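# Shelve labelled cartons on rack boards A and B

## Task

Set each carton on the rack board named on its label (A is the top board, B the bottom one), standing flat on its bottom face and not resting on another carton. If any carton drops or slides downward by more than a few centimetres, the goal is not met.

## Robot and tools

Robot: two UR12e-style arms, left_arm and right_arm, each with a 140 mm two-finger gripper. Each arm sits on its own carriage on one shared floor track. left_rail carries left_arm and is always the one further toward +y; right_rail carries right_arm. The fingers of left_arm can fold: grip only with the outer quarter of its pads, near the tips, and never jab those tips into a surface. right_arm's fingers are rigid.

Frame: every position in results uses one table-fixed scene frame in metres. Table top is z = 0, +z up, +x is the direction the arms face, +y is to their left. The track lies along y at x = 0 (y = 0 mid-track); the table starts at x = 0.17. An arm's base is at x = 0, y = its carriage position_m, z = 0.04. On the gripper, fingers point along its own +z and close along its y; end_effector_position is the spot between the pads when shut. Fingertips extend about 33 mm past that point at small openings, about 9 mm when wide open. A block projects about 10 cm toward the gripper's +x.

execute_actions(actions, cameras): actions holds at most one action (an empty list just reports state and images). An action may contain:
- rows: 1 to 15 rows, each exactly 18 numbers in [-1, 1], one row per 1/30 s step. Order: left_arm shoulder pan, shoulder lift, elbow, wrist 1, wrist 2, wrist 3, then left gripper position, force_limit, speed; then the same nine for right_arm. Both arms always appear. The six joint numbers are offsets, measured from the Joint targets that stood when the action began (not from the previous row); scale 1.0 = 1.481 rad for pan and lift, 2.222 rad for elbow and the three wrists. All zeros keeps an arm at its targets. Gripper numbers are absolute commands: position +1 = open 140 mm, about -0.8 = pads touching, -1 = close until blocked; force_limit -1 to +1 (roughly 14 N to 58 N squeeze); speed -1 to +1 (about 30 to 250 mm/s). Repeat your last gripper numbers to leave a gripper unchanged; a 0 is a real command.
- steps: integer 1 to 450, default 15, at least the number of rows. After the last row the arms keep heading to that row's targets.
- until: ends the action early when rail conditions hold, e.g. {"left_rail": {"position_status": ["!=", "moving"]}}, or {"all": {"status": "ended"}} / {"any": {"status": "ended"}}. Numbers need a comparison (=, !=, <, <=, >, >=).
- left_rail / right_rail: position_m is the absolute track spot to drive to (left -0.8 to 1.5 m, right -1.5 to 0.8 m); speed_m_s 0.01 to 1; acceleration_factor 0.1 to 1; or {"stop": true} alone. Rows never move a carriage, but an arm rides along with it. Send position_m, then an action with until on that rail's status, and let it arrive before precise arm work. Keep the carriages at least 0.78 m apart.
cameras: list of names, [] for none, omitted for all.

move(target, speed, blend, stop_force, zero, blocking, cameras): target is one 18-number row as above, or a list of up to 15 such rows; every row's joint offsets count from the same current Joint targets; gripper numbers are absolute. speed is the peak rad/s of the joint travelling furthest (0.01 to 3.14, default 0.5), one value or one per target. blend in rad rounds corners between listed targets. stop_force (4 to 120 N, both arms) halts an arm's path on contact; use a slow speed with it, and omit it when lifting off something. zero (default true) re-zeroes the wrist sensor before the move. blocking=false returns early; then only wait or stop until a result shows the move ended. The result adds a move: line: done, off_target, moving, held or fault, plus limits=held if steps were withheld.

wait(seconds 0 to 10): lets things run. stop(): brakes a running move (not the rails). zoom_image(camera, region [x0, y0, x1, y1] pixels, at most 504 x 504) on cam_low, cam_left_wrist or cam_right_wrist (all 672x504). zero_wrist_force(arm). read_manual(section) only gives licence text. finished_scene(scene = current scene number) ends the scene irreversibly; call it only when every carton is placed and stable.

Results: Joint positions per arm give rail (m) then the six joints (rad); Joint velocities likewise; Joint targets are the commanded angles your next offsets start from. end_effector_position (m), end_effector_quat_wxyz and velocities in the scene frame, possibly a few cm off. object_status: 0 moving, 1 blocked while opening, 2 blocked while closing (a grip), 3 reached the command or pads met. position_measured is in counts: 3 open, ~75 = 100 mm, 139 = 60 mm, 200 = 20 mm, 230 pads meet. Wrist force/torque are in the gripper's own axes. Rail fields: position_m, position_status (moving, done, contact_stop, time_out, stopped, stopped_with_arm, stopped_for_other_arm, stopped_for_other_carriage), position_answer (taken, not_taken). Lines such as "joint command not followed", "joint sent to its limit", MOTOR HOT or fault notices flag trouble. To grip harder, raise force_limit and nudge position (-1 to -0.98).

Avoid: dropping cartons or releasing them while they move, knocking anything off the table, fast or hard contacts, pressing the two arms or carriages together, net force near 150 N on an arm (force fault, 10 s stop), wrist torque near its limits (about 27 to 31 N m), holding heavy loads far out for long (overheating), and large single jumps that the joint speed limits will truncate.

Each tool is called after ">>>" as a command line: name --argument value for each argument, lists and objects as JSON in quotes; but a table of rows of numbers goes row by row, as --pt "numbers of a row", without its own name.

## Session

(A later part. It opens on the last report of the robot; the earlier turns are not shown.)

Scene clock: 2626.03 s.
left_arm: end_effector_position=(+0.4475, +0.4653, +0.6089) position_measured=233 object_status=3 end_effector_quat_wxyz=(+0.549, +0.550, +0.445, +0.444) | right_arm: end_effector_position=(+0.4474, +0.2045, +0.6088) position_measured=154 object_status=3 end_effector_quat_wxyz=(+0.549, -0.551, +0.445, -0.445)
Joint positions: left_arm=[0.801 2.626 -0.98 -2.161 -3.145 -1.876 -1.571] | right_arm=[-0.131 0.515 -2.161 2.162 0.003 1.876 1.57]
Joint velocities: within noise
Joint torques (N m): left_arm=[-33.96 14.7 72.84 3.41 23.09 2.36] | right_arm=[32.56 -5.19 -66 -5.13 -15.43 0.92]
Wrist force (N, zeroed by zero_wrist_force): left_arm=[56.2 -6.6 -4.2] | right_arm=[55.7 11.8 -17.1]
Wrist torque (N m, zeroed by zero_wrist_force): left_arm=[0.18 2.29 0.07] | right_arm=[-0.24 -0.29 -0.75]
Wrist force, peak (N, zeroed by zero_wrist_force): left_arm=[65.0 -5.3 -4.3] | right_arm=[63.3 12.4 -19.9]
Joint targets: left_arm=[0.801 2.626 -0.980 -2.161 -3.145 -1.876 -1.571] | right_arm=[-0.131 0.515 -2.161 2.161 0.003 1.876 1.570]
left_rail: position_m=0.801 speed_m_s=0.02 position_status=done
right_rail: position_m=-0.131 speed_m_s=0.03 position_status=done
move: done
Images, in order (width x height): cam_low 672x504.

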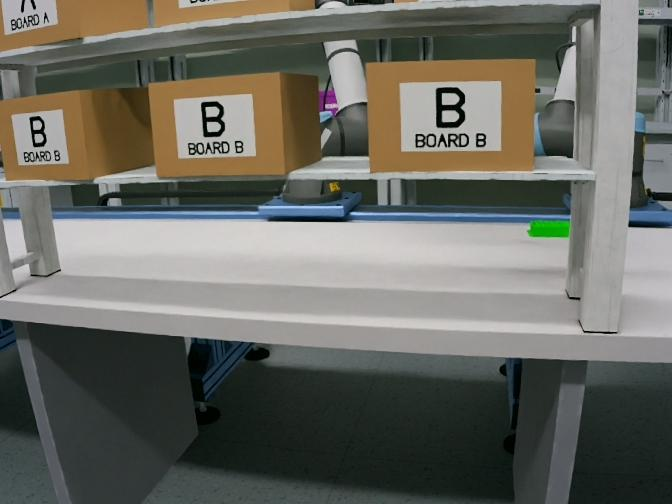

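>>> move --pt "0.044973 -0.024943 0.007046 0.009579 0.029975 0 -1 1 0 -0.044973 0.024943 -0.007046 -0.009579 -0.029975 0 -0.2 1 0" --pt "0.104305 -0.076797 0.023215 0.027971 0.069521 0 -1 1 0 -0.104305 0.076797 -0.023215 -0.027971 -0.069521 0 -0.2 1 0" --pt "0.134241 -0.115633 0.037036 0.040035 0.089474 0 -1 1 0 -0.134241 0.115633 -0.037036 -0.040035 -0.089474 0 -0.2 1 0" --pt "0.158263 -0.156203 0.053010 0.051102 0.105484 0 -1 1 0 -0.158263 0.156203 -0.053010 -0.051102 -0.105484 0 -0.2 1 0" --pt "0.177808 -0.197741 0.071038 0.060760 0.118512 0 -1 1 0 -0.177808 0.197741 -0.071038 -0.060760 -0.118512 0 -0.2 1 0" --pt "0.193938 -0.239739 0.091032 0.068758 0.129263 0 -1 1 0 -0.193938 0.239739 -0.091032 -0.068758 -0.129263 0 -0.2 1 0" --pt "0.207425 -0.281879 0.112922 0.074955 0.138252 0 -1 1 0 -0.207425 0.281879 -0.112922 -0.074955 -0.138252 0 -0.2 1 0" --pt "0.217001 -0.316731 0.132434 0.078672 0.144635 0 -1 1 0 -0.217001 0.316731 -0.132434 -0.078672 -0.144635 0 -0.2 1 0" --speed 0.2 --blend 0.015 --cameras '["cam_low"]'

Scene clock: 2641.17 s.
left_arm: end_effector_position=(+0.7786, +0.4653, +0.6088) position_measured=233 object_status=3 end_effector_quat_wxyz=(+0.549, +0.550, +0.446, +0.444) | right_arm: end_effector_position=(+0.7785, +0.2046, +0.6087) position_measured=154 object_status=3 end_effector_quat_wxyz=(+0.549, -0.550, +0.445, -0.444)
Joint positions: left_arm=[0.801 2.948 -1.449 -1.867 -2.97 -1.555 -1.571] | right_arm=[-0.131 0.194 -1.693 1.867 -0.172 1.555 1.57]
Joint velocities: within noise
Joint torques (N m): left_arm=[-34.37 22.43 71.05 9.48 29.22 2.3] | right_arm=[25.01 -31.62 -65.71 -16.2 -25.51 0.81]
Wrist force (N, zeroed by zero_wrist_force): left_arm=[53.7 -5.0 -2.9] | right_arm=[52.3 12.7 -15.9]
Wrist torque (N m, zeroed by zero_wrist_force): left_arm=[0.12 2.10 0.05] | right_arm=[-0.30 -0.48 -1.00]
Wrist force, peak (N, zeroed by zero_wrist_force): left_arm=[73.2 -4.5 -4.0] | right_arm=[70.8 12.6 -22.3]
Joint targets: left_arm=[0.801 2.948 -1.449 -1.867 -2.970 -1.555 -1.571] | right_arm=[-0.131 0.194 -1.692 1.867 -0.172 1.555 1.570]
left_rail: position_m=0.801 speed_m_s=0.02 position_status=done
right_rail: position_m=-0.131 speed_m_s=0.03 position_status=done
move: done
Images, in order (width x height): cam_low 672x504.

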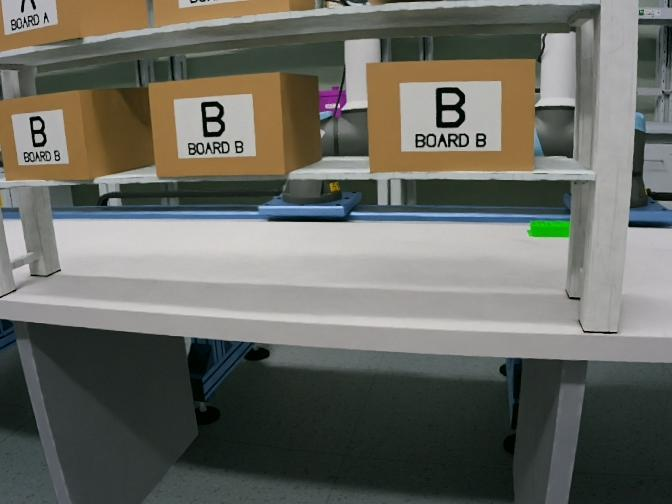

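>>> move --pt "0 -0.003614 -0.011135 0.013543 0 0 -1 1 0 0 0.003614 0.011135 -0.013543 0 0 -0.2 1 0" --speed 0.04 --cameras '[]'

>>> move --pt "0 -0.000438 -0.001350 0.001642 0 0 -1 1 0 0 0.000438 0.001350 -0.001642 0 0 -0.2 1 0" --speed 0.03 --cameras '[]'

Scene clock: 2648.97 s.
left_arm: end_effector_position=(+0.7787, +0.4653, +0.5924) position_measured=233 object_status=3 end_effector_quat_wxyz=(+0.549, +0.550, +0.446, +0.444) | right_arm: end_effector_position=(+0.7786, +0.2046, +0.5923) position_measured=154 object_status=3 end_effector_quat_wxyz=(+0.549, -0.550, +0.445, -0.444)
Joint positions: left_arm=[0.801 2.948 -1.455 -1.891 -2.94 -1.555 -1.571] | right_arm=[-0.131 0.194 -1.687 1.892 -0.202 1.555 1.57]
Joint velocities: within noise
Joint torques (N m): left_arm=[-34.38 24.55 48.46 9.78 29.14 2.1] | right_arm=[24.2 -28.88 -48.96 -16.47 -25.04 1.28]
Wrist force (N, zeroed by zero_wrist_force): left_arm=[53.9 -4.5 -2.8] | right_arm=[52.0 12.0 -15.8]
Wrist torque (N m, zeroed by zero_wrist_force): left_arm=[0.12 2.11 0.06] | right_arm=[-0.30 -0.49 -0.99]
Wrist force, peak (N, zeroed by zero_wrist_force): left_arm=[54.8 -4.4 -3.0] | right_arm=[53.2 12.7 -16.6]
Joint targets: left_arm=[0.801 2.948 -1.455 -1.892 -2.940 -1.555 -1.571] | right_arm=[-0.131 0.194 -1.687 1.892 -0.202 1.555 1.570]
left_rail: position_m=0.801 speed_m_s=0.02 position_status=done
right_rail: position_m=-0.131 speed_m_s=0.03 position_status=done
move: done
No camera images: "cameras" was empty.

Scene clock: 2649.67 s.
left_arm: end_effector_position=(+0.7787, +0.4653, +0.5903) position_measured=233 object_status=3 end_effector_quat_wxyz=(+0.549, +0.550, +0.446, +0.444) | right_arm: end_effector_position=(+0.7786, +0.2046, +0.5903) position_measured=154 object_status=3 end_effector_quat_wxyz=(+0.549, -0.550, +0.445, -0.444)
Joint positions: left_arm=[0.801 2.948 -1.455 -1.895 -2.936 -1.555 -1.571] | right_arm=[-0.131 0.194 -1.686 1.895 -0.206 1.555 1.57]
Joint velocities: within noise
Joint torques (N m): left_arm=[-35.57 24.04 47.23 10.12 28.56 2.22] | right_arm=[25.79 -30.54 -48.91 -16.48 -24.59 1.08]
Wrist force (N, zeroed by zero_wrist_force): left_arm=[53.4 -5.3 -3.3] | right_arm=[52.2 13.1 -16.0]
Wrist torque (N m, zeroed by zero_wrist_force): left_arm=[0.15 2.11 0.06] | right_arm=[-0.27 -0.49 -0.99]
Wrist force, peak (N, zeroed by zero_wrist_force): left_arm=[54.0 -4.2 -2.7] | right_arm=[52.2 12.8 -16.3]
Joint targets: left_arm=[0.801 2.948 -1.455 -1.895 -2.936 -1.555 -1.571] | right_arm=[-0.131 0.194 -1.686 1.895 -0.206 1.555 1.570]
left_rail: position_m=0.801 speed_m_s=0.02 position_status=done
right_rail: position_m=-0.131 speed_m_s=0.03 position_status=done
move: done
No camera images: "cameras" was empty.

>>> move --pt "0 -0.000438 -0.001350 0.001642 0 0 -1 1 0 0 0.000438 0.001350 -0.001642 0 0 -0.2 1 0" --speed 0.03 --cameras '[]'

>>> move --pt "0 -0.000438 -0.001350 0.001642 0 0 -1 1 0 0 0.000438 0.001350 -0.001642 0 0 -0.2 1 0" --speed 0.03 --cameras '["cam_left_wrist"]'

Scene clock: 2655.27 s.
left_arm: end_effector_position=(+0.7787, +0.4653, +0.5884) position_measured=233 object_status=3 end_effector_quat_wxyz=(+0.549, +0.550, +0.446, +0.444) | right_arm: end_effector_position=(+0.7786, +0.2046, +0.5883) position_measured=154 object_status=3 end_effector_quat_wxyz=(+0.549, -0.550, +0.445, -0.444)
Joint positions: left_arm=[0.801 2.948 -1.456 -1.897 -2.933 -1.555 -1.571] | right_arm=[-0.131 0.194 -1.686 1.898 -0.209 1.555 1.57]
Joint velocities: within noise
Joint torques (N m): left_arm=[-38.74 17.83 40.88 7.23 28.42 2.49] | right_arm=[27.34 -26.03 -46.2 -14.55 -24.19 1.24]
Wrist force (N, zeroed by zero_wrist_force): left_arm=[53.3 1.2 -1.9] | right_arm=[53.1 6.7 -14.2]
Wrist torque (N m, zeroed by zero_wrist_force): left_arm=[0.05 2.13 -0.01] | right_arm=[-0.94 -0.45 -0.78]
Wrist force, peak (N, zeroed by zero_wrist_force): left_arm=[54.2 -4.4 -3.0] | right_arm=[52.4 13.1 -16.3]
Joint targets: left_arm=[0.801 2.948 -1.456 -1.898 -2.932 -1.555 -1.571] | right_arm=[-0.131 0.194 -1.686 1.898 -0.209 1.555 1.570]
left_rail: position_m=0.801 speed_m_s=0.02 position_status=done
right_rail: position_m=-0.131 speed_m_s=0.03 position_status=done
move: done
No camera images: "cameras" was empty.

Scene clock: 2655.97 s.
left_arm: end_effector_position=(+0.7786, +0.4653, +0.5865) position_measured=233 object_status=3 end_effector_quat_wxyz=(+0.549, +0.550, +0.446, +0.444) | right_arm: end_effector_position=(+0.7785, +0.2046, +0.5864) position_measured=154 object_status=3 end_effector_quat_wxyz=(+0.549, -0.550, +0.445, -0.444)
Joint positions: left_arm=[0.801 2.948 -1.457 -1.9 -2.929 -1.555 -1.571] | right_arm=[-0.131 0.194 -1.685 1.901 -0.213 1.555 1.57]
Joint velocities: within noise
Joint torques (N m): left_arm=[-35.29 7.46 30.18 1.15 28.07 2] | right_arm=[26.82 -13.75 -32.29 -6.92 -24.45 1.02]
Wrist force (N, zeroed by zero_wrist_force): left_arm=[56.0 13.4 -4.5] | right_arm=[50.4 -8.4 -13.3]
Wrist torque (N m, zeroed by zero_wrist_force): left_arm=[-0.33 2.14 -0.19] | right_arm=[-1.00 -0.32 -0.48]
Wrist force, peak (N, zeroed by zero_wrist_force): left_arm=[56.0 13.9 -3.9] | right_arm=[53.3 6.7 -14.8]
Joint targets: left_arm=[0.801 2.948 -1.457 -1.901 -2.929 -1.555 -1.571] | right_arm=[-0.131 0.194 -1.685 1.901 -0.213 1.555 1.570]
left_rail: position_m=0.801 speed_m_s=0.02 position_status=done
right_rail: position_m=-0.131 speed_m_s=0.03 position_status=done
move: done
camera_calibration:
cam_left_wrist: T_world_to_cam=[[-0.0154821, 0.00163922, 0.999879, -0.566162], [-0.526733, -0.850004, -0.00676244, 0.805821], [0.84989, -0.526774, 0.0140233, -0.242092], [0, 0, 0, 1]] pos_world=[0.621439, 0.558351, 0.574938]
Images, in order (width x height): cam_left_wrist 672x504.

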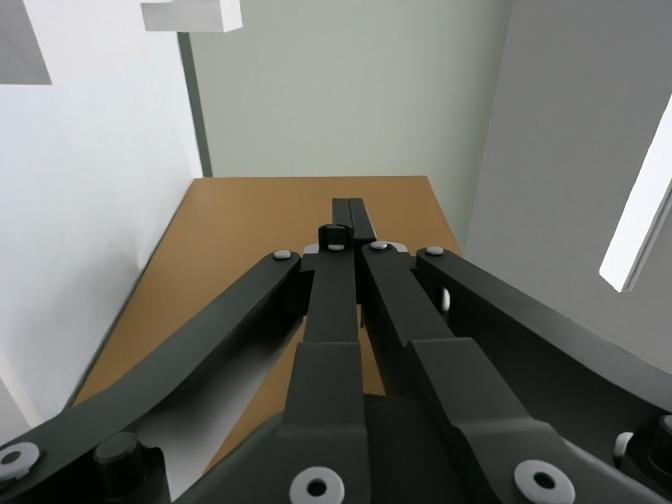

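>>> execute_actions --actions '[{"left_rail":{"position_m":0.8103,"speed_m_s":0.05},"right_rail":{"position_m":-0.1455,"speed_m_s":0.05},"steps":45,"until":{"all":{"status":"ended"}}}]' --cameras '["cam_left_wrist","cam_right_wrist"]'

Scene clock: 2673.70 s.
left_arm: end_effector_position=(+0.7786, +0.4744, +0.5861) position_measured=233 object_status=3 end_effector_quat_wxyz=(+0.549, +0.550, +0.446, +0.444) | right_arm: end_effector_position=(+0.7785, +0.1905, +0.5861) position_measured=154 object_status=3 end_effector_quat_wxyz=(+0.549, -0.551, +0.445, -0.444)
Joint positions: left_arm=[0.81 2.948 -1.457 -1.901 -2.929 -1.555 -1.571] | right_arm=[-0.145 0.194 -1.685 1.901 -0.213 1.555 1.57]
Joint velocities: within noise
Joint torques (N m): left_arm=[11.08 44.43 57.06 1.58 -1.89 2.22] | right_arm=[-11.62 -45.86 -44.19 0.17 2.97 1.06]
Wrist force (N, zeroed by zero_wrist_force): left_arm=[0.1 0.3 0.3] | right_arm=[1.2 -0.1 -6.3]
Wrist torque (N m, zeroed by zero_wrist_force): left_arm=[0.04 0.02 0.00] | right_arm=[-0.03 -0.27 0.04]
Wrist force, peak (N, zeroed by zero_wrist_force): left_arm=[56.4 14.8 -7.0] | right_arm=[50.9 -10.6 -13.9]
Joint targets: left_arm=[0.810 2.948 -1.457 -1.901 -2.929 -1.555 -1.571] | right_arm=[-0.145 0.194 -1.685 1.901 -0.213 1.555 1.570]
Tool commands: left_gripper/position=-1.0 left_gripper/force_limit=+1.0 left_gripper/speed=+0.0 right_gripper/position=-0.2 right_gripper/force_limit=+1.0 right_gripper/speed=+0.0
left_rail: position_m=0.810 speed_m_s=0.05 position_status=done
right_rail: position_m=-0.145 speed_m_s=0.05 position_status=done
camera_calibration:
cam_left_wrist: T_world_to_cam=[[-0.015038, 0.00159691, 0.999886, -0.566034], [-0.526857, -0.849928, -0.00656636, 0.813422], [0.849821, -0.526896, 0.0136226, -0.236866], [0, 0, 0, 1]] pos_world=[0.621338, 0.567451, 0.574538]
cam_right_wrist: T_world_to_cam=[[-0.0199778, 0.0181363, -0.999636, 0.604967], [-0.500962, 0.865087, 0.025707, 0.211851], [0.865238, 0.501293, -0.00819688, -0.588214], [0, 0, 0, 1]] pos_world=[0.627161, 0.100627, 0.594479]
Images, in order (width x height): cam_left_wrist 672x504, cam_right_wrist 672x504.

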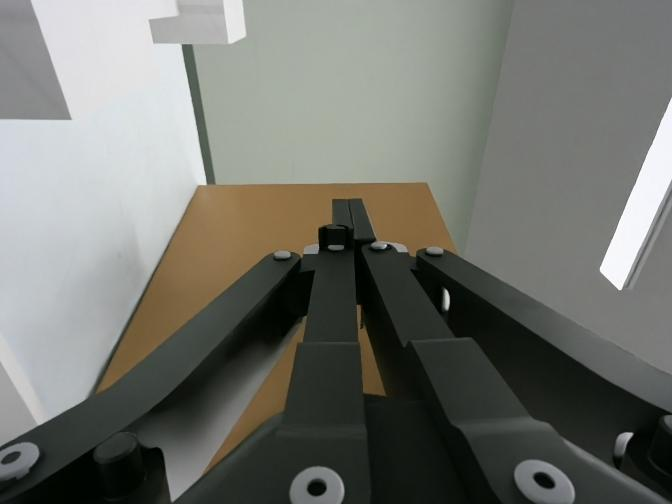

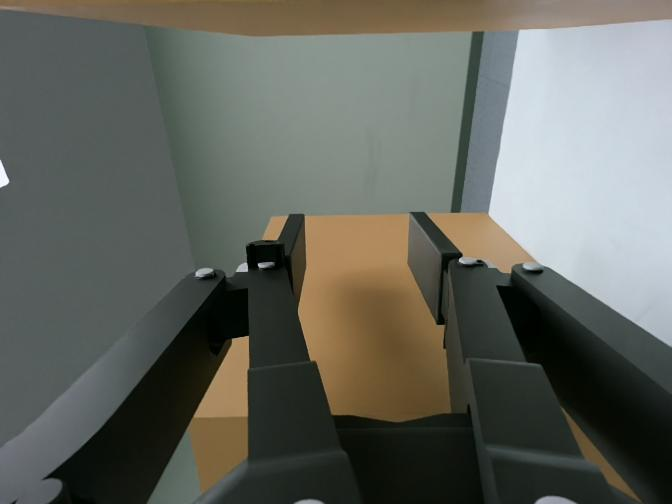

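>>> move --pt "-0.009576 0.034852 -0.019512 -0.003717 -0.006383 0 -1 1 0 0.009576 -0.034852 0.019512 0.003717 0.006383 0 -0.2 1 0" --pt "-0.023063 0.076992 -0.041402 -0.009914 -0.015372 0 -1 1 0 0.023063 -0.076992 0.041402 0.009914 0.015372 0 -0.2 1 0" --pt "-0.039193 0.118990 -0.061396 -0.017912 -0.026123 0 -1 1 0 0.039193 -0.118990 0.061396 0.017912 0.026123 0 -0.2 1 0" --pt "-0.058738 0.160528 -0.079424 -0.027570 -0.039151 0 -1 1 0 0.058738 -0.160528 0.079424 0.027570 0.039151 0 -0.2 1 0" --pt "-0.082760 0.201098 -0.095398 -0.038637 -0.055161 0 -1 1 0 0.082760 -0.201098 0.095398 0.038637 0.055161 0 -0.2 1 0" --pt "-0.112696 0.239934 -0.109219 -0.050701 -0.075114 0 -1 1 0 0.112696 -0.239934 0.109219 0.050701 0.075114 0 -0.2 1 0" --pt "-0.172028 0.291788 -0.125388 -0.069093 -0.114660 0 -1 1 0 0.172028 -0.291788 0.125388 0.069093 0.114660 0 -0.2 1 0" --speed 0.4 --blend 0.02 --cameras '["cam_low","cam_left_wrist","cam_right_wrist"]'

Scene clock: 2687.47 s.
left_arm: end_effector_position=(+0.4846, +0.4733, +0.5880) position_measured=233 object_status=3 end_effector_quat_wxyz=(+0.549, +0.550, +0.445, +0.444) | right_arm: end_effector_position=(+0.4845, +0.1916, +0.5879) position_measured=154 object_status=3 end_effector_quat_wxyz=(+0.549, -0.551, +0.445, -0.445)
Joint positions: left_arm=[0.81 2.693 -1.025 -2.179 -3.082 -1.809 -1.571] | right_arm=[-0.146 0.449 -2.117 2.179 -0.06 1.81 1.57]
Joint velocities: within noise
Joint torques (N m): left_arm=[-20.1 21.13 42.42 0.06 -2.82 2.22] | right_arm=[11.88 -13.52 -36.29 0.82 3.34 1.16]
Wrist force (N, zeroed by zero_wrist_force): left_arm=[-0.1 0.4 0.4] | right_arm=[0.9 0.0 -7.3]
Wrist torque (N m, zeroed by zero_wrist_force): left_arm=[0.08 0.03 0.01] | right_arm=[0.01 -0.18 -0.01]
Wrist force, peak (N, zeroed by zero_wrist_force): left_arm=[0.8 0.0 3.6] | right_arm=[0.4 0.3 -9.8]
Joint targets: left_arm=[0.810 2.693 -1.024 -2.179 -3.082 -1.809 -1.571] | right_arm=[-0.145 0.449 -2.117 2.179 -0.060 1.810 1.570]
left_rail: position_m=0.810 speed_m_s=0.05 position_status=done
right_rail: position_m=-0.146 position_m_goal=-0.145 speed_m_s=0.05 position_status=done
move: done
camera_calibration:
cam_left_wrist: T_world_to_cam=[[-0.0155486, 0.000970699, 0.999879, -0.571826], [-0.526794, -0.849961, -0.00736672, 0.657978], [0.849851, -0.526844, 0.013727, 0.0122241], [0, 0, 0, 1]] pos_world=[0.327339, 0.566251, 0.576436]
cam_right_wrist: T_world_to_cam=[[-0.0194918, 0.0174932, -0.999657, 0.600791], [-0.500898, 0.865148, 0.0249062, 0.0641079], [0.865287, 0.501212, -0.00810096, -0.334386], [0, 0, 0, 1]] pos_world=[0.333162, 0.101626, 0.596279]

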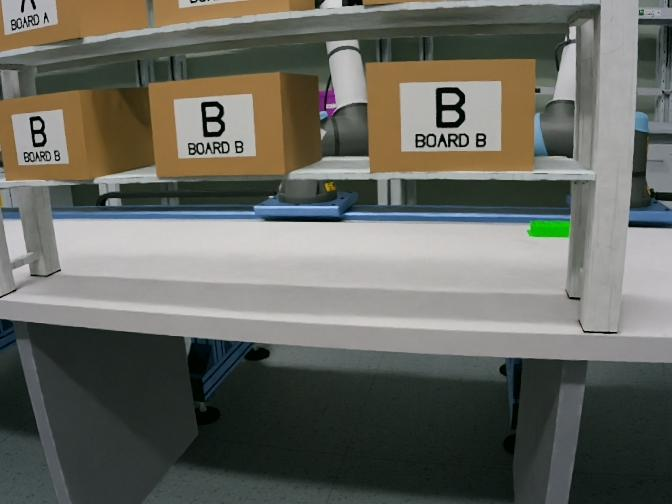

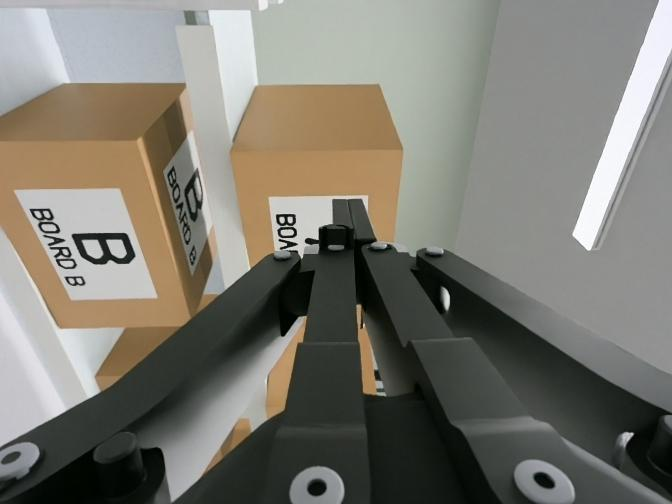

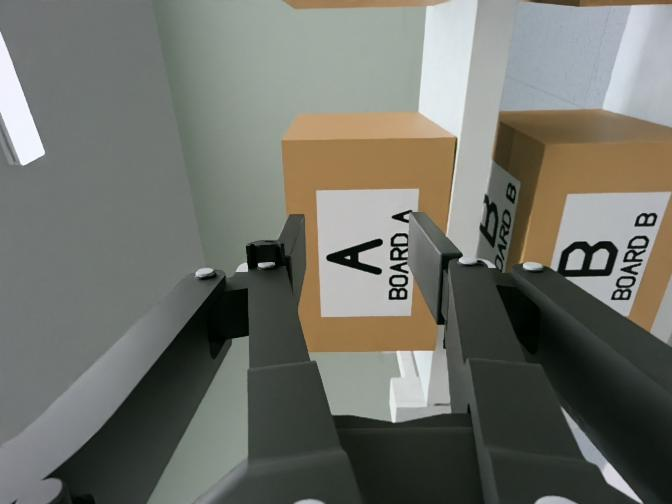

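>>> finished_scene --scene 2

The scene is finished: the task was done.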